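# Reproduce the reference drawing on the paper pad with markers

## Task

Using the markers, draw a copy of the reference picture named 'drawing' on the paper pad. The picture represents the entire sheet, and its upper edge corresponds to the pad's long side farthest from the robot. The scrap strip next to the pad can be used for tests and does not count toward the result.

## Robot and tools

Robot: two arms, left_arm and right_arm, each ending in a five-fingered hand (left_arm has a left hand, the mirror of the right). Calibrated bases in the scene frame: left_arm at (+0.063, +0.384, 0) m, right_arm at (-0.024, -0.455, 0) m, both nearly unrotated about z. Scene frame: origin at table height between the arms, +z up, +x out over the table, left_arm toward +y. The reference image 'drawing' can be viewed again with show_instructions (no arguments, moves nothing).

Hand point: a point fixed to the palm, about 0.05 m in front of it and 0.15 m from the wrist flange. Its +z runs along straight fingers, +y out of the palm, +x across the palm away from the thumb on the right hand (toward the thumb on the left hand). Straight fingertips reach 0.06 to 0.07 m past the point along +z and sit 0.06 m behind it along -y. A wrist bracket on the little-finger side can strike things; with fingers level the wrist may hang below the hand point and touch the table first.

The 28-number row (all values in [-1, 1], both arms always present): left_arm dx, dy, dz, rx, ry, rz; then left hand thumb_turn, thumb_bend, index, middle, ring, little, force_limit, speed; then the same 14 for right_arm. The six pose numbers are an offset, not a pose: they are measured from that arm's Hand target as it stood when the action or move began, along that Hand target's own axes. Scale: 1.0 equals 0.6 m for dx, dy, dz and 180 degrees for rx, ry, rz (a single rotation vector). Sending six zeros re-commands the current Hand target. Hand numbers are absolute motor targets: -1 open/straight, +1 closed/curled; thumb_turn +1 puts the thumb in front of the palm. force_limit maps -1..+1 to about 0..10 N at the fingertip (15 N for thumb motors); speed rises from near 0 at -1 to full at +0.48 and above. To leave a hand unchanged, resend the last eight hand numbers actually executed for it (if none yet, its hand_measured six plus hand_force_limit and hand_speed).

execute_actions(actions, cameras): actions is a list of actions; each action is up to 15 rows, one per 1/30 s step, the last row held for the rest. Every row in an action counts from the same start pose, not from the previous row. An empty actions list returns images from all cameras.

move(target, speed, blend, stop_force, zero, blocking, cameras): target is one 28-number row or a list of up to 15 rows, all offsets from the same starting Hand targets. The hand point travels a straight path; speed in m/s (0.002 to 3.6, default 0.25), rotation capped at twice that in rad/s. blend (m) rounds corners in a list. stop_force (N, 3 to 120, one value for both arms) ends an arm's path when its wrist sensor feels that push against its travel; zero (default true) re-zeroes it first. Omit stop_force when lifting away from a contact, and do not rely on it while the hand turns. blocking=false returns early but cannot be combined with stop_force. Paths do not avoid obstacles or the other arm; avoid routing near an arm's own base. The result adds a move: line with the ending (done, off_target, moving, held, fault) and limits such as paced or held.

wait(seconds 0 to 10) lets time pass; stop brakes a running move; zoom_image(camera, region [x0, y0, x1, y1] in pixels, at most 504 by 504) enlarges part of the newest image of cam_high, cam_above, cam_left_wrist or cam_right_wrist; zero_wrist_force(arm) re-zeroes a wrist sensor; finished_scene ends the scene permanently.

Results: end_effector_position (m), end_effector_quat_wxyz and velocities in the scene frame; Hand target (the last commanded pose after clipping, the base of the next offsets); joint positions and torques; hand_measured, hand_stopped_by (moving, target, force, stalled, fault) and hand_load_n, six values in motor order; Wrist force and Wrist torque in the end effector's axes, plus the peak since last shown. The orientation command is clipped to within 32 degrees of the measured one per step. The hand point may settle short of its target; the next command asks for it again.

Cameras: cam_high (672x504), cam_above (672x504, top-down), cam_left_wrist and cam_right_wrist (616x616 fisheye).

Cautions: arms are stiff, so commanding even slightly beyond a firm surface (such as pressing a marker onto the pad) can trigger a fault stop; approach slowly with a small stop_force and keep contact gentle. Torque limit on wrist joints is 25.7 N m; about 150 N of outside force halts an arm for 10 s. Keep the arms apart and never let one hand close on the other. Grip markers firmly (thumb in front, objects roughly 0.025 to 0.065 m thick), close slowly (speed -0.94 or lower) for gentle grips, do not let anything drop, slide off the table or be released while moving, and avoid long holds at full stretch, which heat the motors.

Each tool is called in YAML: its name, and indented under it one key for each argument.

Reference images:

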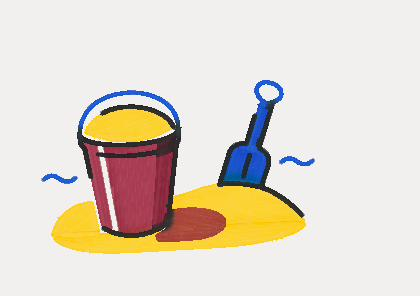

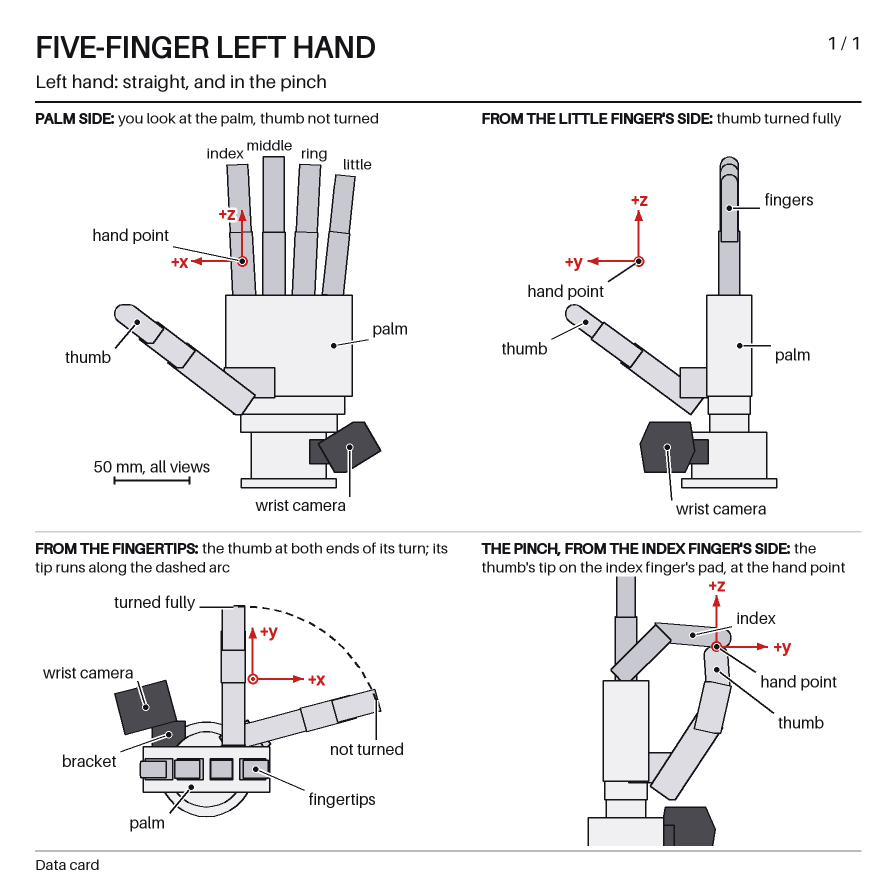

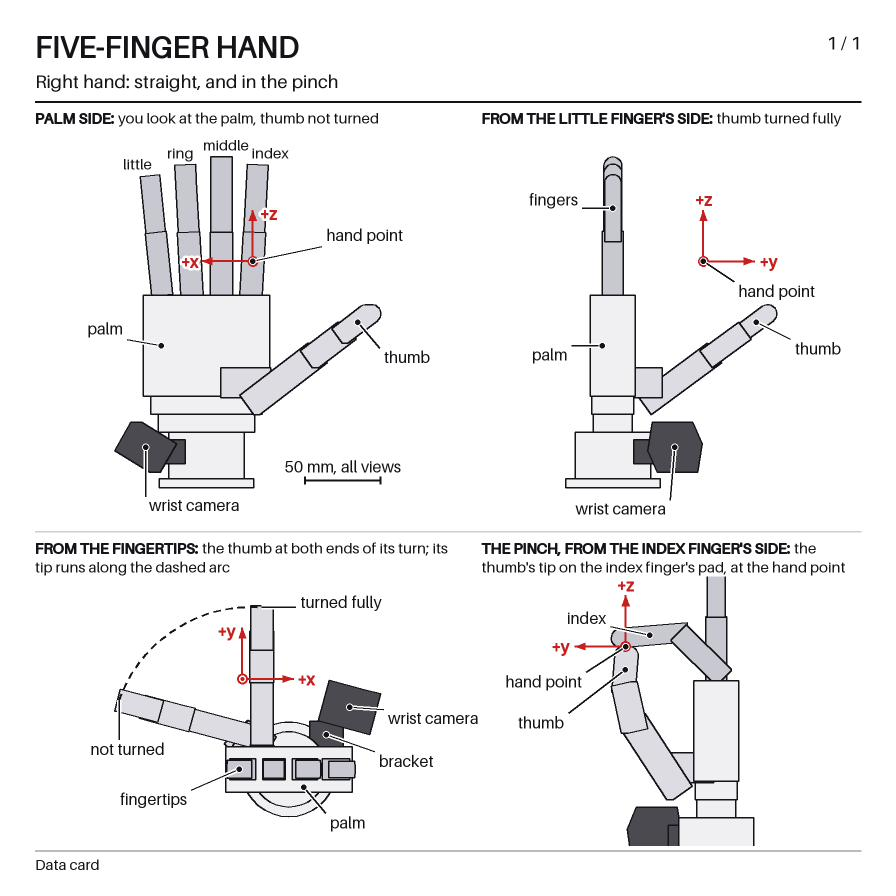

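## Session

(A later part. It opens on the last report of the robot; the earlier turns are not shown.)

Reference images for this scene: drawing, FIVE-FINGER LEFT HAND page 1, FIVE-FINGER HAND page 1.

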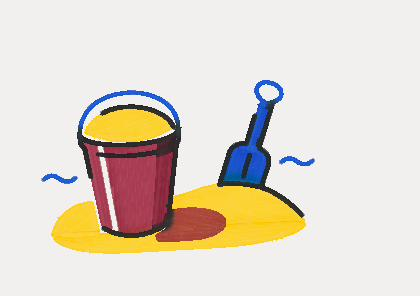

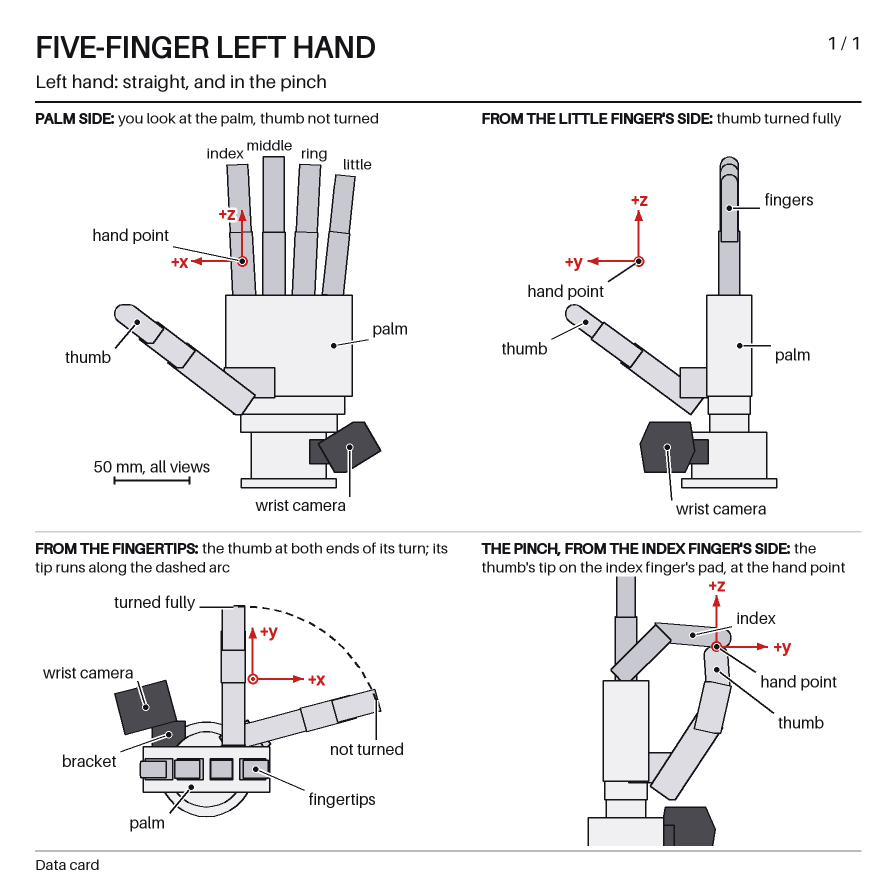

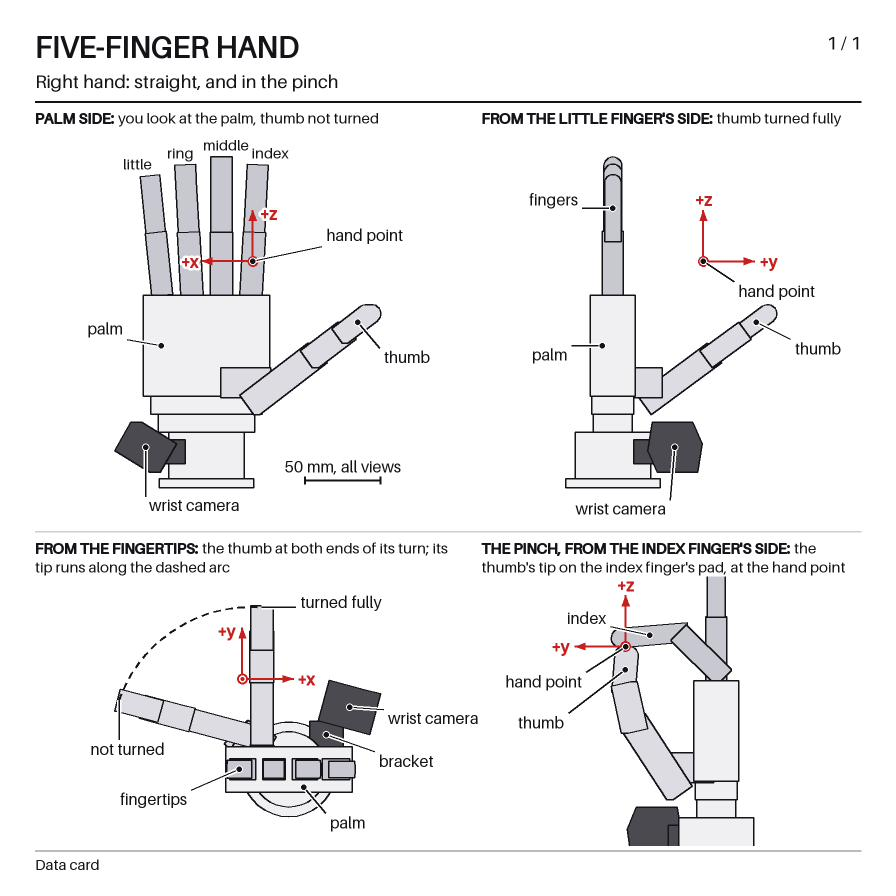

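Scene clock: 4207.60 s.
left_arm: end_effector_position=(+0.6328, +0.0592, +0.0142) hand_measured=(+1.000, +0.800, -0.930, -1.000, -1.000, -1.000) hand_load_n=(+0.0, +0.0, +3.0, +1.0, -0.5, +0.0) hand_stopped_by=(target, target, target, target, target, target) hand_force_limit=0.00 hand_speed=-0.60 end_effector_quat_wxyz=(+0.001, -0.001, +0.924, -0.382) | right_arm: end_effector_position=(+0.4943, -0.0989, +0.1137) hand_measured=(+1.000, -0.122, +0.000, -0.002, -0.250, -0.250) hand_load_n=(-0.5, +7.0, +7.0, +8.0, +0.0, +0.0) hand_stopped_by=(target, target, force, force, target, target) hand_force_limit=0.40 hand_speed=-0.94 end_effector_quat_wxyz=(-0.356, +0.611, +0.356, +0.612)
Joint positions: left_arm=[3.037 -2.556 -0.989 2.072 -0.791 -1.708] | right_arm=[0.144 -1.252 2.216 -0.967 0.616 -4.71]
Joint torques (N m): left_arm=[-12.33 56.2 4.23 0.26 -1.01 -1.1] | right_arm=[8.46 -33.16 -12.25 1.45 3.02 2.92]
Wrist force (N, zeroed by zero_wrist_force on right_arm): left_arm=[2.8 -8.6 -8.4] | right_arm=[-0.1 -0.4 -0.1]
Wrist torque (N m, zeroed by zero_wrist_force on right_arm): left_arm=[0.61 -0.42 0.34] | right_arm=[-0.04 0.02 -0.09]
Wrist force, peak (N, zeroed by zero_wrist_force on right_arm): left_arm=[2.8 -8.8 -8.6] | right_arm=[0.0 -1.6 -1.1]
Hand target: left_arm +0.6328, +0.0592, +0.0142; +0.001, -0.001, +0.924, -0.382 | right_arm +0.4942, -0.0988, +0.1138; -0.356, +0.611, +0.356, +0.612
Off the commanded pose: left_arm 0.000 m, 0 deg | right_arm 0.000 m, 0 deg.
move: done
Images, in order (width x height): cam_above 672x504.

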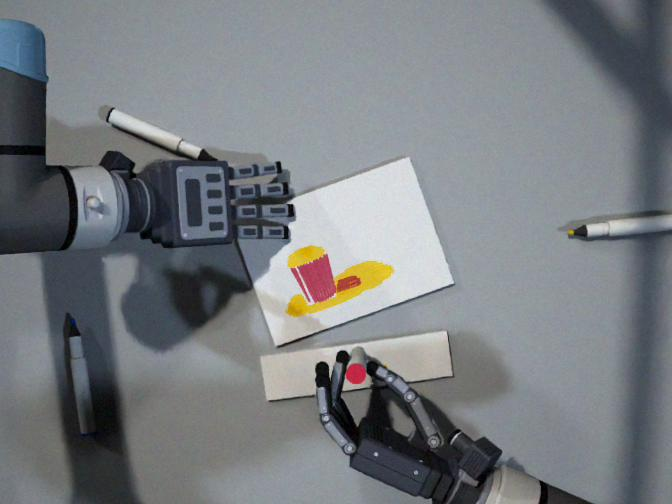

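move:
  target:
    - [0,0,0,0,0,0,1,0.8,-0.93,-1,-1,-1,0,-0.6,-0.0388,0.06757,0.08073,0,0,0,1,-0.12,0.37,0.37,-0.25,-0.25,0.4,-0.94]
    - [0,0,0,0,0,0,1,0.8,-0.93,-1,-1,-1,0,-0.6,-0.05,0.06757,0.08073,0,0,0,1,-0.12,0.37,0.37,-0.25,-0.25,0.4,-0.94]
    - [0,0,0,0,0,0,1,0.8,-0.93,-1,-1,-1,0,-0.6,-0.05,0.10047,0.04783,0,0,0,1,-0.12,0.37,0.37,-0.25,-0.25,0.4,-0.94]
    - [0,0,0,0,0,0,1,0.8,-0.93,-1,-1,-1,0,-0.6,-0.05,0.09465,0.04965,0,0,0,1,-0.12,0.37,0.37,-0.25,-0.25,0.4,-0.94]
    - [0,0,0,0,0,0,1,0.8,-0.93,-1,-1,-1,0,-0.6,-0.05,0.06392,0.08002,0,0,0,1,-0.12,0.37,0.37,-0.25,-0.25,0.4,-0.94]
    - [0,0,0,0,0,0,1,0.8,-0.93,-1,-1,-1,0,-0.6,-0.05,0.06234,0.07902,0,0,0,1,-0.12,0.37,0.37,-0.25,-0.25,0.4,-0.94]
    - [0,0,0,0,0,0,1,0.8,-0.93,-1,-1,-1,0,-0.6,-0.05,0.08613,0.05523,0,0,0,1,-0.12,0.37,0.37,-0.25,-0.25,0.4,-0.94]
    - [0,0,0,0,0,0,1,0.8,-0.93,-1,-1,-1,0,-0.6,-0.0388,0.08613,0.05523,0,0,0,1,-0.12,0.37,0.37,-0.25,-0.25,0.4,-0.94]
    - [0,0,0,0,0,0,1,0.8,-0.93,-1,-1,-1,0,-0.6,-0.0388,0.11193,0.05282,0,0,0,1,-0.12,0.37,0.37,-0.25,-0.25,0.4,-0.94]
    - [0,0,0,0,0,0,1,0.8,-0.93,-1,-1,-1,0,-0.6,-0.05,0.11193,0.05282,0,0,0,1,-0.12,0.37,0.37,-0.25,-0.25,0.4,-0.94]
    - [0,0,0,0,0,0,1,0.8,-0.93,-1,-1,-1,0,-0.6,-0.05,0.08226,0.08249,0,0,0,1,-0.12,0.37,0.37,-0.25,-0.25,0.4,-0.94]
    - [0,0,0,0,0,0,1,0.8,-0.93,-1,-1,-1,0,-0.6,-0.05,0.08637,0.08308,0,0,0,1,-0.12,0.37,0.37,-0.25,-0.25,0.4,-0.94]
    - [0,0,0,0,0,0,1,0.8,-0.93,-1,-1,-1,0,-0.6,-0.05,0.1131,0.05635,0,0,0,1,-0.12,0.37,0.37,-0.25,-0.25,0.4,-0.94]
    - [0,0,0,0,0,0,1,0.8,-0.93,-1,-1,-1,0,-0.6,-0.03,0.1131,0.05635,0,0,0,1,-0.12,0.37,0.37,-0.25,-0.25,0.4,-0.94]
  speed: [0.2,0.01,0.055,0.05,0.055,0.05,0.055,0.04,0.15,0.01,0.055,0.05,0.055,0.04]
  blend: [0,0,0.0006,0.0006,0.0006,0.0006,0.0006,0.002,0,0,0.0006,0.0006,0.0006,0]

move:
  target: [0,0,0,0,0,0,1,0.8,-0.93,-1,-1,-1,0,-0.6,0.03,-0.1131,-0.05635,0,0,0,1,-0.12,0.37,0.37,-0.25,-0.25,0.4,-0.94]
  speed: 0.2
  cameras: ["cam_above"]

zoom_image:
  camera: "cam_above"
  region: [280, 240, 380, 320]

Scene clock: 4253.80 s.
left_arm: end_effector_position=(+0.6328, +0.0592, +0.0142) hand_measured=(+1.000, +0.800, -0.930, -1.000, -1.000, -1.000) hand_load_n=(+0.0, +0.0, +3.0, +1.0, +0.0, +0.0) hand_stopped_by=(target, target, target, target, target, target) hand_force_limit=0.00 hand_speed=-0.60 end_effector_quat_wxyz=(+0.001, -0.001, +0.924, -0.382) | right_arm: end_effector_position=(+0.5700, -0.1029, +0.0959) hand_measured=(+1.000, -0.122, +0.000, -0.004, -0.250, -0.250) hand_load_n=(-0.5, +7.0, +7.5, +7.5, +0.0, +0.0) hand_stopped_by=(target, target, force, force, target, target) hand_force_limit=0.40 hand_speed=-0.94 end_effector_quat_wxyz=(-0.356, +0.611, +0.356, +0.611) end_effector_velocity=(+0.000, +0.001, +0.000) end_effector_angular_velocity=(+0.000, -0.004, +0.001)
Joint positions: left_arm=[3.037 -2.556 -0.989 2.072 -0.791 -1.708] | right_arm=[0.117 -1.097 2.028 -0.933 0.589 -4.71]
Joint velocities: left_arm=[within noise] | right_arm=[0.001 0.002 0 -0.006 0 0]
Joint torques (N m): left_arm=[-13.09 55.41 5.71 0.08 -0.84 -0.94] | right_arm=[7.38 -28 -16.48 -3.67 2.99 -0.43]
Wrist force (N, zeroed by zero_wrist_force on right_arm): left_arm=[2.5 -8.7 -8.1] | right_arm=[-0.4 -0.7 -0.2]
Wrist torque (N m, zeroed by zero_wrist_force on right_arm): left_arm=[0.59 -0.38 0.34] | right_arm=[-0.08 0.06 -0.12]
Wrist force, peak (N, zeroed by zero_wrist_force on right_arm): left_arm=[2.5 -8.9 -8.5] | right_arm=[4.9 -2.4 1.5]
Hand target: left_arm +0.6328, +0.0592, +0.0142; +0.001, -0.001, +0.924, -0.382 | right_arm +0.5699, -0.1029, +0.0958; -0.356, +0.611, +0.356, +0.612
Off the commanded pose: left_arm 0.000 m, 0 deg | right_arm 0.000 m, 0 deg.
move: done

Scene clock: 4254.67 s.
left_arm: end_effector_position=(+0.6328, +0.0592, +0.0142) hand_measured=(+1.000, +0.800, -0.930, -1.000, -1.000, -1.000) hand_load_n=(+0.0, +0.0, +3.0, +1.0, +0.0, +0.0) hand_stopped_by=(target, target, target, target, target, target) hand_force_limit=0.00 hand_speed=-0.60 end_effector_quat_wxyz=(+0.001, -0.001, +0.924, -0.382) | right_arm: end_effector_position=(+0.4943, -0.0988, +0.1138) hand_measured=(+1.000, -0.122, +0.000, -0.004, -0.250, -0.250) hand_load_n=(-0.5, +7.0, +7.5, +7.5, +0.0, +0.0) hand_stopped_by=(target, target, force, force, target, target) hand_force_limit=0.40 hand_speed=-0.94 end_effector_quat_wxyz=(-0.356, +0.611, +0.356, +0.612)
Joint positions: left_arm=[3.037 -2.556 -0.989 2.072 -0.791 -1.708] | right_arm=[0.144 -1.252 2.216 -0.967 0.616 -4.71]
Joint torques (N m): left_arm=[-13.56 54.95 4.29 0.23 -0.87 -1.04] | right_arm=[-7.3 -33.77 -12.35 1.72 -2.94 2.89]
Wrist force (N, zeroed by zero_wrist_force on right_arm): left_arm=[2.7 -8.6 -8.0] | right_arm=[-0.3 -0.2 -0.4]
Wrist torque (N m, zeroed by zero_wrist_force on right_arm): left_arm=[0.60 -0.40 0.34] | right_arm=[-0.01 0.05 -0.08]
Wrist force, peak (N, zeroed by zero_wrist_force on right_arm): left_arm=[2.7 -8.8 -8.4] | right_arm=[-0.2 -1.8 -0.9]
Hand target: left_arm +0.6328, +0.0592, +0.0142; +0.001, -0.001, +0.924, -0.382 | right_arm +0.4942, -0.0988, +0.1138; -0.356, +0.611, +0.356, +0.612
Off the commanded pose: left_arm 0.000 m, 0 deg | right_arm 0.000 m, 0 deg.
move: done
Images, in order (width x height): cam_above 672x504.

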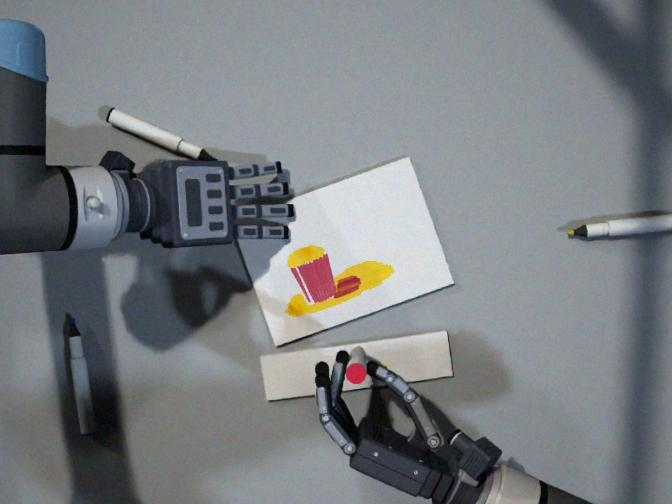

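Scaled by 5.040.

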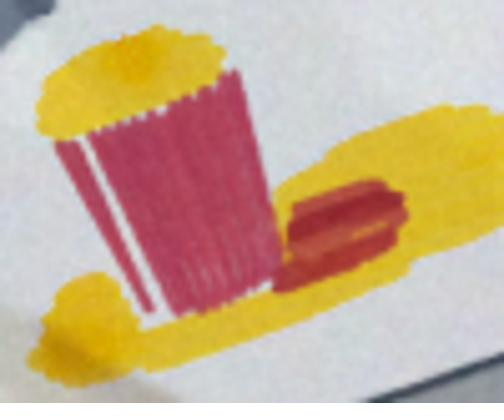

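zoom_image:
  camera: "cam_above"
  region: [300, 265, 350, 310]

Scaled by 10.080.

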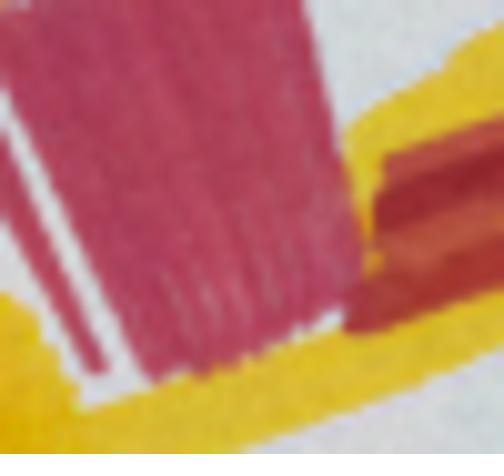

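move:
  target:
    - [0,0,0,0,0,0,1,0.8,-0.93,-1,-1,-1,0,-0.6,-0.0388,0.07521,0.08014,0,0,0,1,-0.12,0.37,0.37,-0.25,-0.25,0.4,-0.94]
    - [0,0,0,0,0,0,1,0.8,-0.93,-1,-1,-1,0,-0.6,-0.0498,0.07521,0.08014,0,0,0,1,-0.12,0.37,0.37,-0.25,-0.25,0.4,-0.94]
    - [0,0,0,0,0,0,1,0.8,-0.93,-1,-1,-1,0,-0.6,-0.0498,0.10723,0.04812,0,0,0,1,-0.12,0.37,0.37,-0.25,-0.25,0.4,-0.94]
    - [0,0,0,0,0,0,1,0.8,-0.93,-1,-1,-1,0,-0.6,-0.03,0.10723,0.04812,0,0,0,1,-0.12,0.37,0.37,-0.25,-0.25,0.4,-0.94]
  speed: [0.2,0.01,0.055,0.04]
  blend: [0,0,0.0006,0]

move:
  target: [0,0,0,0,0,0,1,0.8,-0.93,-1,-1,-1,0,-0.6,0.05,-0.10723,-0.24,0,0,0,1,-0.12,0.37,0.37,-0.25,-0.25,0.4,-0.94]
  speed: 0.2
  cameras: ["cam_above","cam_high"]

zoom_image:
  camera: "cam_above"
  region: [280, 240, 380, 320]

Scene clock: 4290.10 s.
left_arm: end_effector_position=(+0.6328, +0.0592, +0.0142) hand_measured=(+1.000, +0.800, -0.930, -1.000, -1.000, -1.000) hand_load_n=(+0.0, +0.0, +3.0, +1.0, +0.0, +0.0) hand_stopped_by=(target, target, target, target, target, target) hand_force_limit=0.00 hand_speed=-0.60 end_effector_quat_wxyz=(+0.001, -0.001, +0.924, -0.382) | right_arm: end_effector_position=(+0.5644, -0.1055, +0.0959) hand_measured=(+1.000, -0.122, +0.000, -0.004, -0.250, -0.250) hand_load_n=(-0.5, +7.5, +7.5, +7.5, +0.0, +0.0) hand_stopped_by=(target, target, force, force, target, target) hand_force_limit=0.40 hand_speed=-0.94 end_effector_quat_wxyz=(-0.356, +0.611, +0.355, +0.611) end_effector_velocity=(+0.001, +0.000, +0.000) end_effector_angular_velocity=(+0.000, -0.004, -0.001)
Joint positions: left_arm=[3.037 -2.556 -0.989 2.072 -0.791 -1.708] | right_arm=[0.112 -1.107 2.046 -0.942 0.584 -4.71]
Joint velocities: left_arm=[within noise] | right_arm=[0 0.002 0 -0.006 0.001 0]
Joint torques (N m): left_arm=[-13.18 55.22 5.51 0.18 -1.02 -1.11] | right_arm=[6.72 -26.63 -15.93 -2.71 2.79 -2.04]
Wrist force (N, zeroed by zero_wrist_force on right_arm): left_arm=[2.4 -8.5 -8.2] | right_arm=[-0.1 -0.5 -0.1]
Wrist torque (N m, zeroed by zero_wrist_force on right_arm): left_arm=[0.62 -0.35 0.31] | right_arm=[-0.06 0.02 -0.11]
Wrist force, peak (N, zeroed by zero_wrist_force on right_arm): left_arm=[2.6 -9.0 -8.4] | right_arm=[3.0 -1.9 0.8]
Hand target: left_arm +0.6328, +0.0592, +0.0142; +0.001, -0.001, +0.924, -0.382 | right_arm +0.5644, -0.1055, +0.0958; -0.356, +0.611, +0.356, +0.612
Off the commanded pose: left_arm 0.000 m, 0 deg | right_arm 0.000 m, 0 deg.
move: done

Scene clock: 4291.40 s.
left_arm: end_effector_position=(+0.6328, +0.0592, +0.0142) hand_measured=(+1.000, +0.800, -0.930, -1.000, -1.000, -1.000) hand_load_n=(+0.0, +0.0, +3.0, +0.5, +0.0, +0.0) hand_stopped_by=(target, target, target, target, target, target) hand_force_limit=0.00 hand_speed=-0.60 end_effector_quat_wxyz=(+0.001, -0.001, +0.924, -0.382) | right_arm: end_effector_position=(+0.4374, -0.1989, +0.1255) hand_measured=(+1.000, -0.122, +0.000, -0.004, -0.250, -0.250) hand_load_n=(-0.5, +7.0, +7.5, +7.5, +0.0, +0.0) hand_stopped_by=(target, target, force, force, target, target) hand_force_limit=0.40 hand_speed=-0.94 end_effector_quat_wxyz=(-0.356, +0.611, +0.355, +0.611)
Joint positions: left_arm=[3.037 -2.556 -0.989 2.072 -0.791 -1.708] | right_arm=[-0.194 -1.459 2.455 -1.001 0.278 -4.707]
Joint torques (N m): left_arm=[-13.65 54.98 4.93 0.18 -0.75 -1.02] | right_arm=[-6.78 -25.05 -9.78 -1.86 0.34 -0.89]
Wrist force (N, zeroed by zero_wrist_force on right_arm): left_arm=[2.6 -8.5 -8.1] | right_arm=[0.1 -0.5 -0.5]
Wrist torque (N m, zeroed by zero_wrist_force on right_arm): left_arm=[0.61 -0.38 0.33] | right_arm=[-0.05 0.01 -0.10]
Wrist force, peak (N, zeroed by zero_wrist_force on right_arm): left_arm=[2.6 -9.0 -8.3] | right_arm=[0.1 -1.5 -1.7]
Hand target: left_arm +0.6328, +0.0592, +0.0142; +0.001, -0.001, +0.924, -0.382 | right_arm +0.4374, -0.1990, +0.1256; -0.356, +0.611, +0.356, +0.612
Off the commanded pose: left_arm 0.000 m, 0 deg | right_arm 0.000 m, 0 deg.
move: done
Images, in order (width x height): cam_high 672x504, cam_above 672x504.

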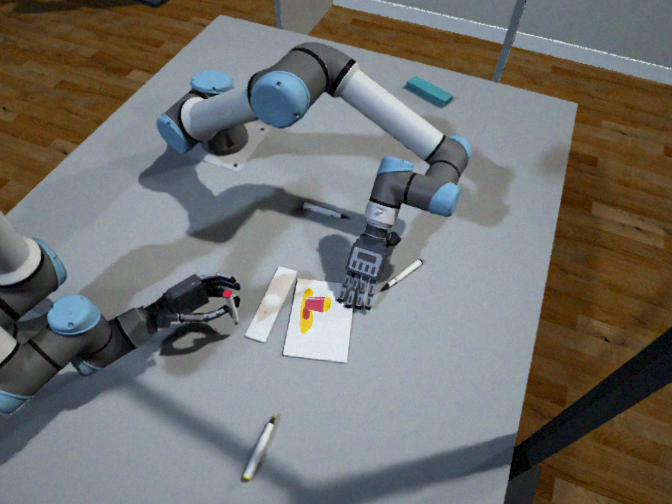

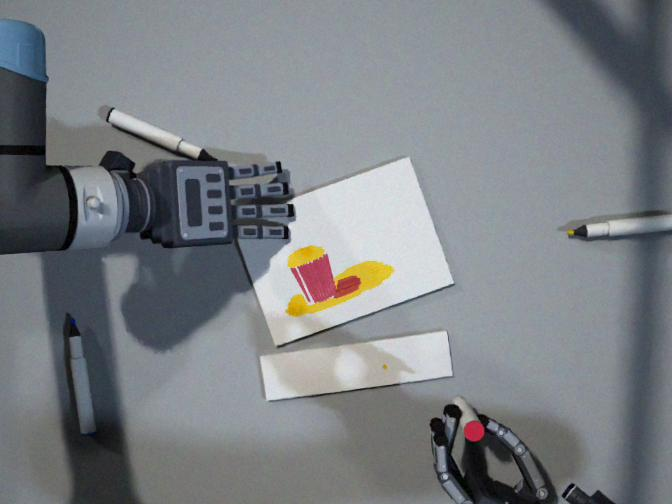

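Scaled by 5.040.

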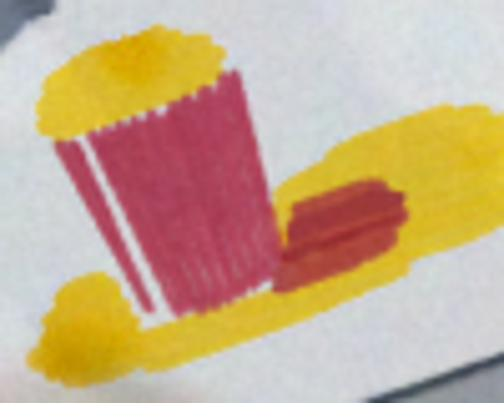

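move:
  target: [0,0,0,0,0,0,1,0.8,-0.93,-1,-1,-1,0,-0.6,0.0583,0.5094,-0.0106,-0.3333,0,0,1,-0.12,0.37,0.37,-0.25,-0.25,0.4,-0.94]
  speed: 0.25

move:
  target: [0,0,0,0,0,0,1,0.8,-0.93,-1,-1,-1,0,-0.6,0,0.1,0,-0.0349,-0.0349,0.4992,1,-0.12,0.37,0.37,-0.25,-0.25,0.4,-0.94]
  speed: 0.3
  cameras: ["cam_high","cam_above"]

Scene clock: 4450.70 s.
left_arm: end_effector_position=(+0.6328, +0.0592, +0.0142) hand_measured=(+1.000, +0.800, -0.930, -1.000, -1.000, -1.000) hand_load_n=(+0.0, +0.0, +3.0, +1.0, +0.0, +0.0) hand_stopped_by=(target, target, target, target, target, target) hand_force_limit=0.00 hand_speed=-0.60 end_effector_quat_wxyz=(+0.001, -0.001, +0.924, -0.382) | right_arm: end_effector_position=(+0.7000, -0.3553, +0.1605) hand_measured=(+1.000, -0.122, +0.000, -0.004, -0.250, -0.250) hand_load_n=(-0.5, +7.0, +7.5, +7.5, +0.0, +0.0) hand_stopped_by=(target, target, force, force, target, target) hand_force_limit=0.40 hand_speed=-0.94 end_effector_quat_wxyz=(-0.003, +0.707, +0.002, +0.707)
Joint positions: left_arm=[3.037 -2.556 -0.989 2.072 -0.791 -1.708] | right_arm=[0.096 -1.127 1.836 -0.71 1.614 -4.711]
Joint torques (N m): left_arm=[-13.13 56.01 5.59 0.03 -0.94 -1.03] | right_arm=[-7.5 -36.85 -24.7 -3.59 2.28 -2.72]
Wrist force (N, zeroed by zero_wrist_force on right_arm): left_arm=[2.6 -8.5 -8.2] | right_arm=[-0.4 -0.9 -0.2]
Wrist torque (N m, zeroed by zero_wrist_force on right_arm): left_arm=[0.62 -0.38 0.33] | right_arm=[-0.13 0.03 -0.04]
Wrist force, peak (N, zeroed by zero_wrist_force on right_arm): left_arm=[2.8 -8.9 -8.4] | right_arm=[-0.2 -1.6 -0.7]
Hand target: left_arm +0.6328, +0.0592, +0.0142; +0.001, -0.001, +0.924, -0.382 | right_arm +0.7000, -0.3554, +0.1606; -0.003, +0.707, +0.002, +0.707
Off the commanded pose: left_arm 0.000 m, 0 deg | right_arm 0.000 m, 0 deg.
move: done

Scene clock: 4453.83 s.
left_arm: end_effector_position=(+0.6328, +0.0592, +0.0142) hand_measured=(+1.000, +0.800, -0.930, -1.000, -1.000, -1.000) hand_load_n=(+0.0, +0.0, +3.5, +1.0, +0.0, +0.0) hand_stopped_by=(target, target, target, target, target, target) hand_force_limit=0.00 hand_speed=-0.60 end_effector_quat_wxyz=(+0.001, -0.001, +0.924, -0.382) | right_arm: end_effector_position=(+0.7005, -0.4155, +0.1604) hand_measured=(+1.000, -0.122, +0.000, -0.004, -0.250, -0.250) hand_load_n=(-0.5, +7.5, +7.5, +7.5, +0.0, +0.0) hand_stopped_by=(target, target, force, force, target, target) hand_force_limit=0.40 hand_speed=-0.94 end_effector_quat_wxyz=(-0.466, +0.535, -0.532, +0.462)
Joint positions: left_arm=[3.037 -2.556 -0.989 2.072 -0.791 -1.708] | right_arm=[-0.221 -1.216 1.774 -0.414 1.301 -3.179]
Joint torques (N m): left_arm=[-13.34 54.49 4.77 0.1 -0.79 -1.02] | right_arm=[6.96 -41.92 -18.57 -3.61 2.84 0.93]
Wrist force (N, zeroed by zero_wrist_force on right_arm): left_arm=[2.5 -8.5 -8.4] | right_arm=[-1.2 -0.2 -1.3]
Wrist torque (N m, zeroed by zero_wrist_force on right_arm): left_arm=[0.63 -0.38 0.32] | right_arm=[-0.01 0.28 -0.12]
Wrist force, peak (N, zeroed by zero_wrist_force on right_arm): left_arm=[3.0 -8.7 -8.4] | right_arm=[-1.4 -0.2 -1.3]
Hand target: left_arm +0.6328, +0.0592, +0.0142; +0.001, -0.001, +0.924, -0.382 | right_arm +0.7005, -0.4154, +0.1605; -0.466, +0.535, -0.532, +0.462
Off the commanded pose: left_arm 0.000 m, 0 deg | right_arm 0.000 m, 0 deg.
move: done
Images, in order (width x height): cam_high 672x504, cam_above 672x504.

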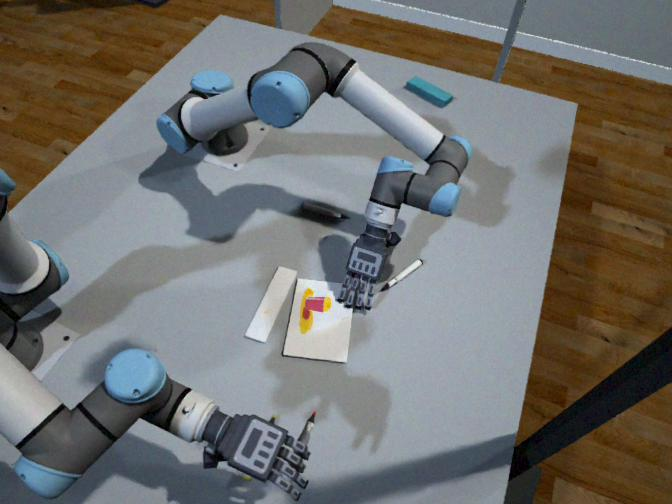

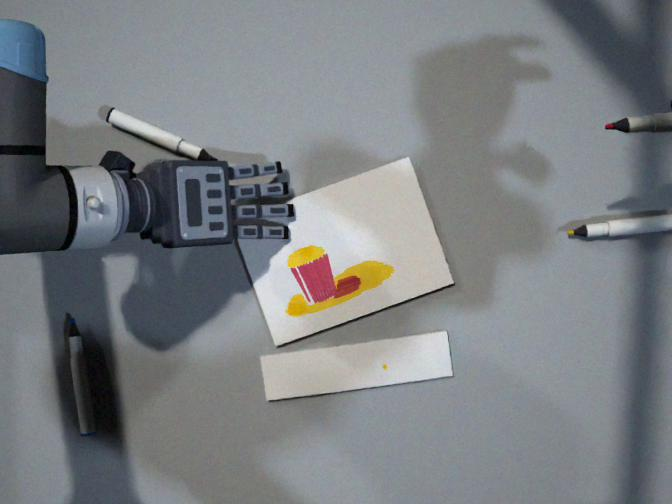

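move:
  target:
    - [0,0,0,0,0,0,1,0.8,-0.93,-1,-1,-1,0,-0.6,0,-0.0115,0.0826,0,0,0,1,-0.12,0.37,0.37,-0.25,-0.25,0.4,-0.94]
    - [0,0,0,0,0,0,1,0.8,-0.93,-1,-1,-1,0,-0.6,0,0.2064,0.1132,0,0,0,1,-0.12,0.37,0.37,-0.25,-0.25,0.4,-0.94]
  speed: 0.2
  blend: [0.02,0]

move:
  target: [0,0,0,0,0,0,1,0.8,-0.93,-1,-1,-1,0,-0.6,0,0.0314,0.0044,0,0,0,1,-0.12,0.37,0.37,-0.25,-0.25,0.4,-0.94]
  speed: 0.006
  stop_force: 3

move:
  target: [0,0,0,0,0,0,1,0.8,-0.93,-1,-1,-1,0,-0.6,0,0,0,0,0,0,1,-0.12,-0.35,-0.35,-0.25,-0.25,0.4,-0.9]
  speed: 0.01
  cameras: ["cam_right_wrist","cam_above"]

Scene clock: 4496.27 s.
left_arm: end_effector_position=(+0.6328, +0.0592, +0.0142) hand_measured=(+1.000, +0.800, -0.930, -1.000, -1.000, -1.000) hand_load_n=(+0.0, +0.0, +3.0, +1.0, +0.0, +0.0) hand_stopped_by=(target, target, target, target, target, target) hand_force_limit=0.00 hand_speed=-0.60 end_effector_quat_wxyz=(+0.001, -0.001, +0.924, -0.382) | right_arm: end_effector_position=(+0.7505, -0.4148, +0.0285) hand_measured=(+1.000, -0.122, +0.000, -0.004, -0.250, -0.250) hand_load_n=(-1.0, +7.0, +7.5, +7.5, +0.0, +0.0) hand_stopped_by=(target, target, force, force, target, target) hand_force_limit=0.40 hand_speed=-0.94 end_effector_quat_wxyz=(-0.466, +0.535, -0.532, +0.462)
Joint positions: left_arm=[3.037 -2.556 -0.989 2.072 -0.791 -1.708] | right_arm=[-0.194 -0.921 1.714 -0.65 1.327 -3.175]
Joint torques (N m): left_arm=[-14.1 55.18 4.71 0.01 -0.78 -1.03] | right_arm=[9.42 -37.29 -26.35 -2.17 3.19 2.75]
Wrist force (N, zeroed by zero_wrist_force on right_arm): left_arm=[2.6 -8.5 -8.0] | right_arm=[-1.2 -0.1 -0.9]
Wrist torque (N m, zeroed by zero_wrist_force on right_arm): left_arm=[0.60 -0.39 0.33] | right_arm=[-0.01 0.28 -0.24]
Wrist force, peak (N, zeroed by zero_wrist_force on right_arm): left_arm=[2.8 -8.8 -8.6] | right_arm=[-1.0 0.0 -2.7]
Hand target: left_arm +0.6328, +0.0592, +0.0142; +0.001, -0.001, +0.924, -0.382 | right_arm +0.7506, -0.4148, +0.0284; -0.466, +0.535, -0.532, +0.462
Off the commanded pose: left_arm 0.000 m, 0 deg | right_arm 0.000 m, 0 deg.
move: done

Scene clock: 4499.63 s.
left_arm: end_effector_position=(+0.6328, +0.0592, +0.0142) hand_measured=(+1.000, +0.800, -0.930, -1.000, -1.000, -1.000) hand_load_n=(+0.5, +0.0, +3.0, +1.0, +0.0, +0.0) hand_stopped_by=(target, target, target, target, target, target) hand_force_limit=0.00 hand_speed=-0.60 end_effector_quat_wxyz=(+0.001, -0.001, +0.924, -0.382) | right_arm: end_effector_position=(+0.7506, -0.4148, +0.0143) hand_measured=(+1.000, -0.122, +0.000, -0.004, -0.250, -0.250) hand_load_n=(-0.5, +7.5, +7.0, +7.0, +0.0, +0.0) hand_stopped_by=(target, target, force, force, target, target) hand_force_limit=0.40 hand_speed=-0.94 end_effector_quat_wxyz=(-0.466, +0.535, -0.532, +0.462)
Joint positions: left_arm=[3.037 -2.556 -0.989 2.072 -0.791 -1.708] | right_arm=[-0.194 -0.897 1.719 -0.679 1.327 -3.175]
Joint torques (N m): left_arm=[-12.91 55.01 4.22 0.1 -0.83 -1.23] | right_arm=[7 -51.34 -15.85 1.55 2.9 2.24]
Wrist force (N, zeroed by zero_wrist_force on right_arm): left_arm=[2.6 -8.6 -8.2] | right_arm=[-1.2 -3.2 -2.6]
Wrist torque (N m, zeroed by zero_wrist_force on right_arm): left_arm=[0.61 -0.39 0.33] | right_arm=[0.03 0.30 -0.31]
Wrist force, peak (N, zeroed by zero_wrist_force on right_arm): left_arm=[2.6 -8.6 -8.6] | right_arm=[-1.7 -6.7 -4.1]
Hand target: left_arm +0.6328, +0.0592, +0.0142; +0.001, -0.001, +0.924, -0.382 | right_arm +0.7506, -0.4148, +0.0143; -0.466, +0.535, -0.532, +0.462 (not the last commanded pose)
Off the commanded pose: left_arm 0.000 m, 0 deg | right_arm 0.005 m, 0 deg.
move: contact (right_arm)

Scene clock: 4501.17 s.
left_arm: end_effector_position=(+0.6328, +0.0592, +0.0142) hand_measured=(+1.000, +0.800, -0.930, -1.000, -1.000, -1.000) hand_load_n=(+0.0, +0.0, +3.0, +1.0, +0.0, +0.0) hand_stopped_by=(target, target, target, target, target, target) hand_force_limit=0.00 hand_speed=-0.60 end_effector_quat_wxyz=(+0.001, -0.001, +0.924, -0.382) | right_arm: end_effector_position=(+0.7506, -0.4148, +0.0143) hand_measured=(+1.000, -0.120, -0.350, -0.350, -0.250, -0.250) hand_load_n=(+0.0, +0.0, +0.0, +0.0, +0.0, +0.0) hand_stopped_by=(target, target, target, target, target, target) hand_force_limit=0.40 hand_speed=-0.90 end_effector_quat_wxyz=(-0.466, +0.535, -0.532, +0.462)
Joint positions: left_arm=[3.037 -2.556 -0.989 2.072 -0.791 -1.708] | right_arm=[-0.194 -0.897 1.719 -0.679 1.327 -3.175]
Joint torques (N m): left_arm=[-13.39 54.82 5.34 -0.05 -0.86 -1.05] | right_arm=[5.46 -50.85 -19.13 -2.3 2.88 1.39]
Wrist force (N, zeroed by zero_wrist_force on right_arm): left_arm=[2.5 -8.4 -8.2] | right_arm=[-1.0 -0.3 -1.0]
Wrist torque (N m, zeroed by zero_wrist_force on right_arm): left_arm=[0.64 -0.38 0.33] | right_arm=[0.00 0.26 -0.24]
Wrist force, peak (N, zeroed by zero_wrist_force on right_arm): left_arm=[2.7 -8.6 -8.6] | right_arm=[-1.5 -3.2 -2.8]
Hand target: left_arm +0.6328, +0.0592, +0.0142; +0.001, -0.001, +0.924, -0.382 | right_arm +0.7506, -0.4148, +0.0143; -0.466, +0.535, -0.532, +0.462
Off the commanded pose: left_arm 0.000 m, 0 deg | right_arm 0.000 m, 0 deg.
move: done
camera_calibration:
cam_right_wrist: T_world_to_cam=[[-0.142121, -0.307893, -0.940746, -0.018738], [-0.560936, 0.808111, -0.179742, 0.75389], [0.815569, 0.502153, -0.287558, -0.286163], [0, 0, 0, 1]] pos_world=[0.653607, -0.471299, 0.0355894]
Images, in order (width x height): cam_above 672x504, cam_right_wrist 616x616.

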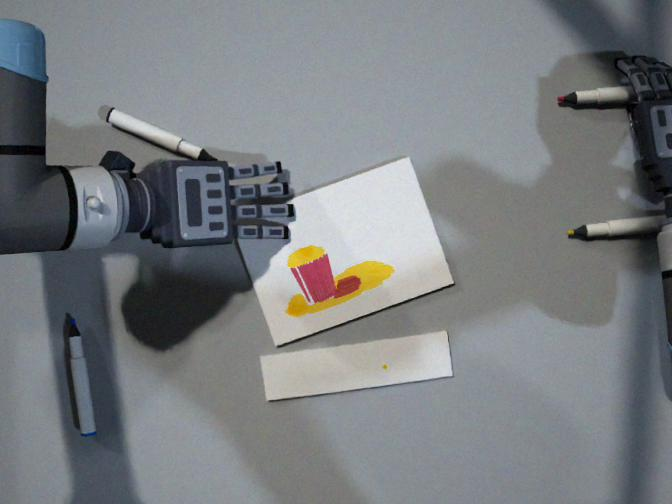

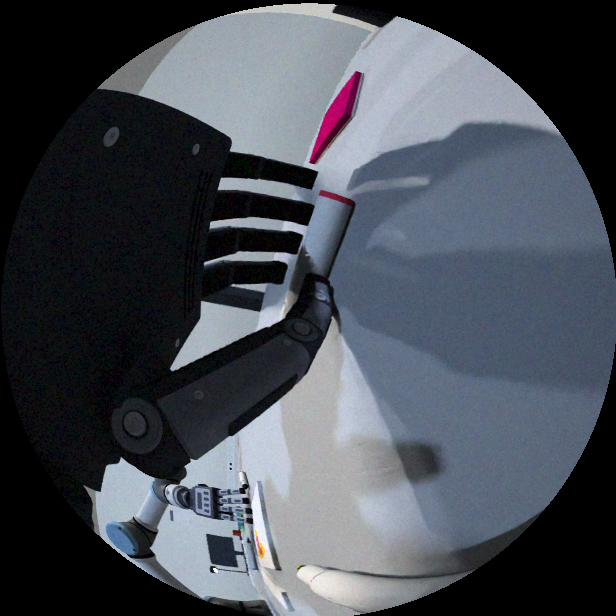

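move:
  target:
    - [0,0,0,0,0,0,1,0.8,-0.93,-1,-1,-1,0,-0.6,0,-0.033,-0.0046,0,0,0,1,-0.12,-0.35,-0.35,-0.25,-0.25,0.4,-0.9]
    - [0,0,0,0,0,0,1,0.8,-0.93,-1,-1,-1,0,-0.6,0,-0.175,-0.0246,0,0,0,1,-0.12,-0.35,-0.35,-0.25,-0.25,0.4,-0.9]
  speed: [0.03,0.2]
  blend: [0.005,0]

move:
  target: [0,0,0,0,0,0,1,0.8,-0.93,-1,-1,-1,0,-0.6,-0.278,0.0997,-0.3597,-0.1862,-0.3033,-0.1505,1,0.8,-0.93,-1,-1,-1,0.4,-0.6]
  speed: 0.2
  cameras: ["cam_high","cam_above","cam_right_wrist"]

Scene clock: 4597.87 s.
left_arm: end_effector_position=(+0.6328, +0.0592, +0.0142) hand_measured=(+1.000, +0.800, -0.930, -1.000, -1.000, -1.000) hand_load_n=(+0.0, +0.0, +3.0, +1.0, +0.0, +0.0) hand_stopped_by=(target, target, target, target, target, target) hand_force_limit=0.00 hand_speed=-0.60 end_effector_quat_wxyz=(+0.001, -0.001, +0.924, -0.382) | right_arm: end_effector_position=(+0.7506, -0.4150, +0.1203) hand_measured=(+1.000, -0.120, -0.350, -0.350, -0.250, -0.250) hand_load_n=(+0.0, +0.0, +0.0, +0.0, +0.0, +0.0) hand_stopped_by=(target, target, target, target, target, target) hand_force_limit=0.40 hand_speed=-0.90 end_effector_quat_wxyz=(-0.466, +0.535, -0.532, +0.462)
Joint positions: left_arm=[3.037 -2.556 -0.989 2.072 -0.791 -1.708] | right_arm=[-0.194 -1.06 1.656 -0.453 1.327 -3.175]
Joint torques (N m): left_arm=[-13.47 54.63 5.53 0.1 -0.75 -1.08] | right_arm=[-5.67 -46.81 -12.16 -0.37 -2.83 -2.52]
Wrist force (N, zeroed by zero_wrist_force on right_arm): left_arm=[2.4 -8.5 -8.5] | right_arm=[-1.1 -0.5 -1.0]
Wrist torque (N m, zeroed by zero_wrist_force on right_arm): left_arm=[0.64 -0.37 0.33] | right_arm=[-0.05 0.28 -0.24]
Wrist force, peak (N, zeroed by zero_wrist_force on right_arm): left_arm=[2.8 -9.0 -8.3] | right_arm=[-1.0 -2.5 -1.4]
Hand target: left_arm +0.6328, +0.0592, +0.0142; +0.001, -0.001, +0.924, -0.382 | right_arm +0.7505, -0.4150, +0.1203; -0.466, +0.535, -0.532, +0.462
Off the commanded pose: left_arm 0.000 m, 0 deg | right_arm 0.000 m, 0 deg.
move: done

Scene clock: 4601.37 s.
left_arm: end_effector_position=(+0.6328, +0.0592, +0.0142) hand_measured=(+1.000, +0.800, -0.930, -1.000, -1.000, -1.000) hand_load_n=(+0.0, +0.0, +3.0, +0.5, +0.0, +0.0) hand_stopped_by=(target, target, target, target, target, target) hand_force_limit=0.00 hand_speed=-0.60 end_effector_quat_wxyz=(+0.001, -0.001, +0.924, -0.382) | right_arm: end_effector_position=(+0.5273, -0.2498, +0.0911) hand_measured=(+1.000, +0.800, -0.930, -1.000, -1.000, -1.000) hand_load_n=(+0.0, +0.0, +0.0, +0.0, +0.0, +0.0) hand_stopped_by=(target, target, target, target, target, target) hand_force_limit=0.40 hand_speed=-0.60 end_effector_quat_wxyz=(-0.371, +0.893, -0.236, +0.097)
Joint positions: left_arm=[3.037 -2.556 -0.989 2.072 -0.791 -1.708] | right_arm=[-0.076 -0.977 1.421 0.758 0.857 -4.177]
Joint torques (N m): left_arm=[-14.11 54.72 4.86 0.14 -0.64 -1.04] | right_arm=[-4.44 -51.79 -8.84 1.7 -3.78 1.3]
Wrist force (N, zeroed by zero_wrist_force on right_arm): left_arm=[2.8 -8.2 -8.1] | right_arm=[-1.5 -1.1 -0.7]
Wrist torque (N m, zeroed by zero_wrist_force on right_arm): left_arm=[0.66 -0.42 0.33] | right_arm=[-0.14 0.26 -0.34]
Wrist force, peak (N, zeroed by zero_wrist_force on right_arm): left_arm=[2.5 -9.2 -8.4] | right_arm=[-2.2 -1.3 -0.7]
Hand target: left_arm +0.6328, +0.0592, +0.0142; +0.001, -0.001, +0.924, -0.382 | right_arm +0.5273, -0.2498, +0.0912; -0.371, +0.893, -0.236, +0.097
Off the commanded pose: left_arm 0.000 m, 0 deg | right_arm 0.000 m, 0 deg.
move: done
camera_calibration:
cam_right_wrist: T_world_to_cam=[[-0.0688665, -0.742929, -0.665818, -0.0997574], [-0.978636, -0.07929, 0.189695, 0.474023], [-0.193723, 0.664657, -0.721597, 0.447548], [0, 0, 0, 1]] pos_world=[0.543726, -0.333993, 0.166609]
Images, in order (width x height): cam_high 672x504, cam_above 672x504, cam_right_wrist 616x616.

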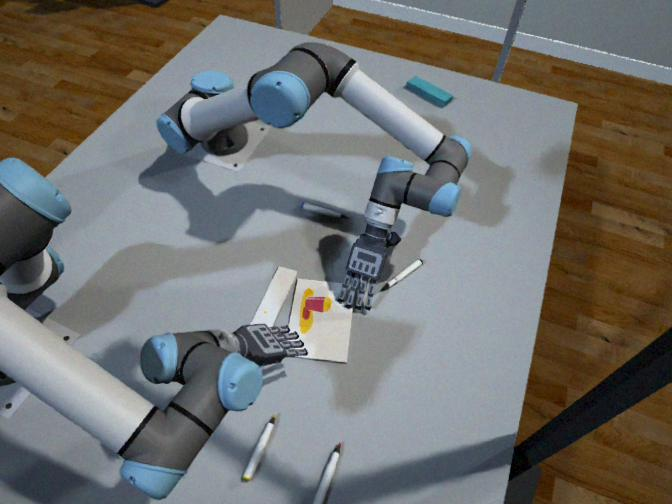

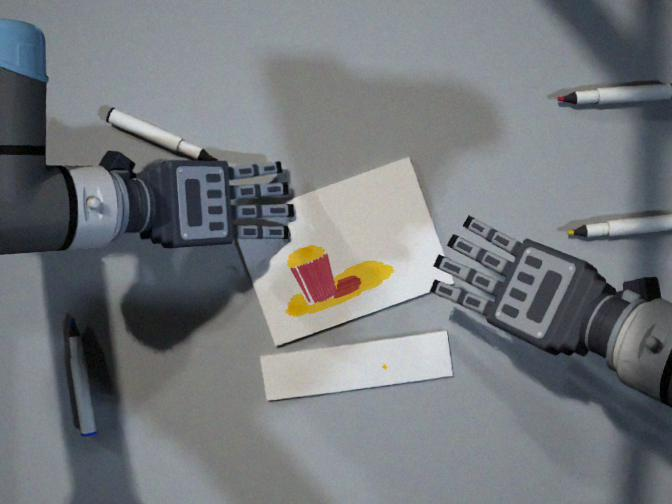

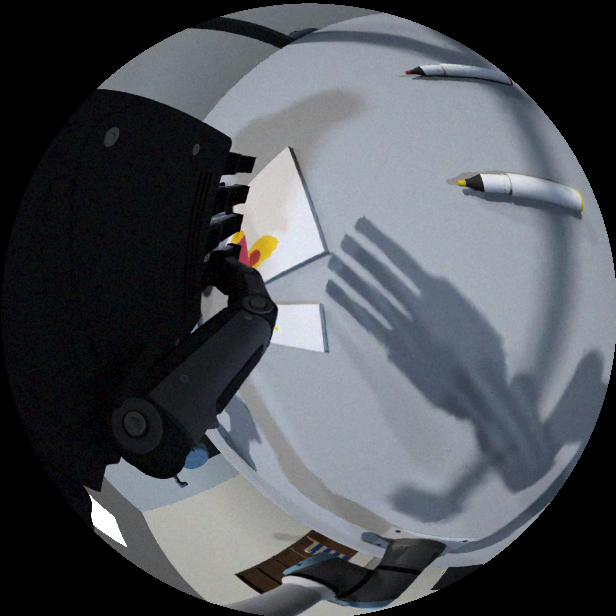

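move:
  target: [0,0,0,0,0,0,1,0.8,-0.93,-1,-1,-1,0,-0.6,0.0048,0.074,0.0674,0,0,0,1,0.8,-0.93,-1,-1,-1,0.4,-0.6]
  speed: 0.15

move:
  target: [0,0,0,0,0,0,1,0.8,-0.93,-1,-1,-1,0,-0.6,0,0.0259,0.0259,0,0,0,1,0.8,-0.93,-1,-1,-1,0.4,-0.6]
  speed: 0.006
  stop_force: 3
  cameras: ["cam_high","cam_above","cam_right_wrist"]

zoom_image:
  camera: "cam_above"
  region: [225, 150, 485, 350]

Scene clock: 4629.87 s.
left_arm: end_effector_position=(+0.6328, +0.0592, +0.0142) hand_measured=(+1.000, +0.800, -0.930, -1.000, -1.000, -1.000) hand_load_n=(+0.0, +0.0, +3.0, +1.0, +0.0, +0.0) hand_stopped_by=(target, target, target, target, target, target) hand_force_limit=0.00 hand_speed=-0.60 end_effector_quat_wxyz=(+0.001, -0.001, +0.924, -0.382) | right_arm: end_effector_position=(+0.5283, -0.2535, +0.0312) hand_measured=(+1.000, +0.800, -0.930, -1.000, -1.000, -1.000) hand_load_n=(+0.0, +0.0, +0.0, +0.0, +0.0, +0.0) hand_stopped_by=(target, target, target, target, target, target) hand_force_limit=0.40 hand_speed=-0.60 end_effector_quat_wxyz=(-0.371, +0.893, -0.236, +0.097)
Joint positions: left_arm=[3.037 -2.556 -0.989 2.072 -0.791 -1.708] | right_arm=[-0.084 -0.906 1.475 0.639 0.855 -4.186]
Joint torques (N m): left_arm=[-13.65 54.34 5.89 0.03 -0.63 -1.14] | right_arm=[9.38 -46.38 -27.03 3.04 -2.57 2.11]
Wrist force (N, zeroed by zero_wrist_force on right_arm): left_arm=[2.6 -8.7 -8.3] | right_arm=[-1.4 -0.7 -1.3]
Wrist torque (N m, zeroed by zero_wrist_force on right_arm): left_arm=[0.60 -0.39 0.33] | right_arm=[-0.04 0.25 -0.22]
Wrist force, peak (N, zeroed by zero_wrist_force on right_arm): left_arm=[2.8 -8.9 -8.4] | right_arm=[-1.4 -1.9 -1.7]
Hand target: left_arm +0.6328, +0.0592, +0.0142; +0.001, -0.001, +0.924, -0.382 | right_arm +0.5284, -0.2535, +0.0312; -0.371, +0.893, -0.236, +0.097
Off the commanded pose: left_arm 0.000 m, 0 deg | right_arm 0.000 m, 0 deg.
move: done

Scene clock: 4633.57 s.
left_arm: end_effector_position=(+0.6328, +0.0592, +0.0142) hand_measured=(+1.000, +0.800, -0.930, -1.000, -1.000, -1.000) hand_load_n=(+0.0, +0.5, +3.0, +1.0, +0.0, +0.0) hand_stopped_by=(target, target, target, target, target, target) hand_force_limit=0.00 hand_speed=-0.60 end_effector_quat_wxyz=(+0.001, -0.001, +0.924, -0.382) | right_arm: end_effector_position=(+0.5283, -0.2534, +0.0153) hand_measured=(+1.000, +0.800, -0.930, -1.000, -1.000, -1.000) hand_load_n=(+0.0, +0.0, +0.5, +0.0, +0.0, +0.0) hand_stopped_by=(target, target, target, target, target, target) hand_force_limit=0.40 hand_speed=-0.60 end_effector_quat_wxyz=(-0.371, +0.893, -0.236, +0.097)
Joint positions: left_arm=[3.037 -2.556 -0.989 2.072 -0.791 -1.708] | right_arm=[-0.083 -0.885 1.486 0.607 0.855 -4.185]
Joint torques (N m): left_arm=[-13.62 53.88 5.61 0.04 -0.6 -1.17] | right_arm=[8.42 -50.18 -21.36 4.19 1.67 2.48]
Wrist force (N, zeroed by zero_wrist_force on right_arm): left_arm=[2.8 -8.4 -8.2] | right_arm=[-1.2 -2.6 -5.4]
Wrist torque (N m, zeroed by zero_wrist_force on right_arm): left_arm=[0.63 -0.42 0.34] | right_arm=[0.28 0.34 -0.25]
Wrist force, peak (N, zeroed by zero_wrist_force on right_arm): left_arm=[2.4 -9.0 -8.4] | right_arm=[-1.4 -4.5 -9.4]
Hand target: left_arm +0.6328, +0.0592, +0.0142; +0.001, -0.001, +0.924, -0.382 | right_arm +0.5284, -0.2534, +0.0153; -0.371, +0.893, -0.236, +0.097 (not the last commanded pose)
Off the commanded pose: left_arm 0.000 m, 0 deg | right_arm 0.006 m, 0 deg.
move: contact (right_arm)
camera_calibration:
cam_right_wrist: T_world_to_cam=[[-0.0688643, -0.742934, -0.665813, -0.152828], [-0.978617, -0.0793557, 0.189765, 0.489154], [-0.193819, 0.664644, -0.721583, 0.395503], [0, 0, 0, 1]] pos_world=[0.544826, -0.337593, 0.0908094]
Images, in order (width x height): cam_high 672x504, cam_above 672x504, cam_right_wrist 616x616.

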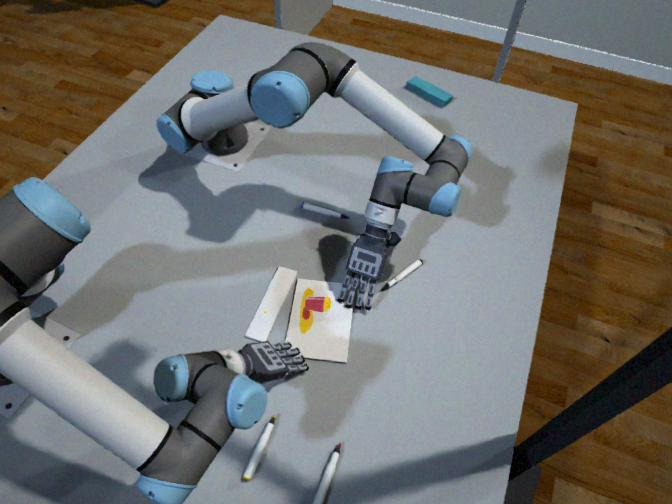

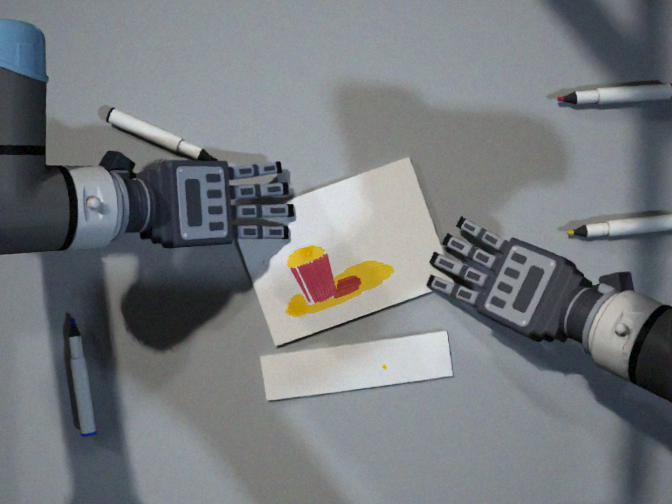

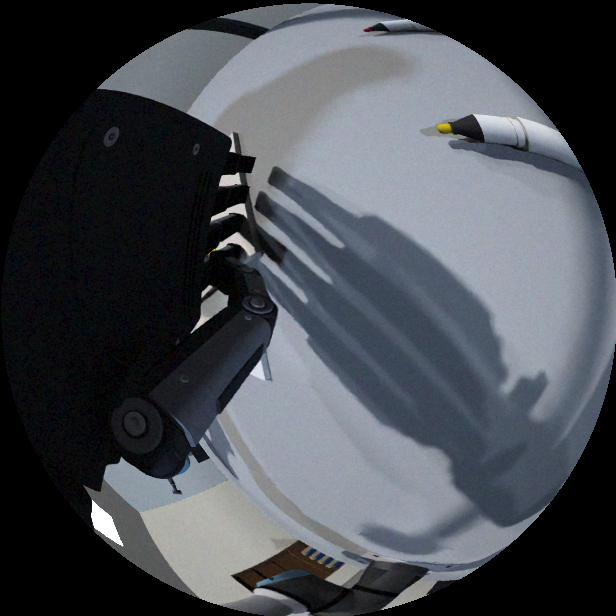

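Scaled by 1.938.

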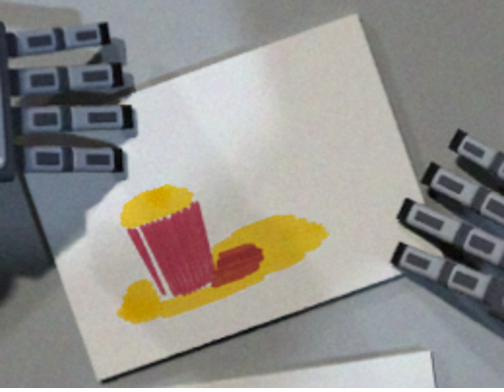

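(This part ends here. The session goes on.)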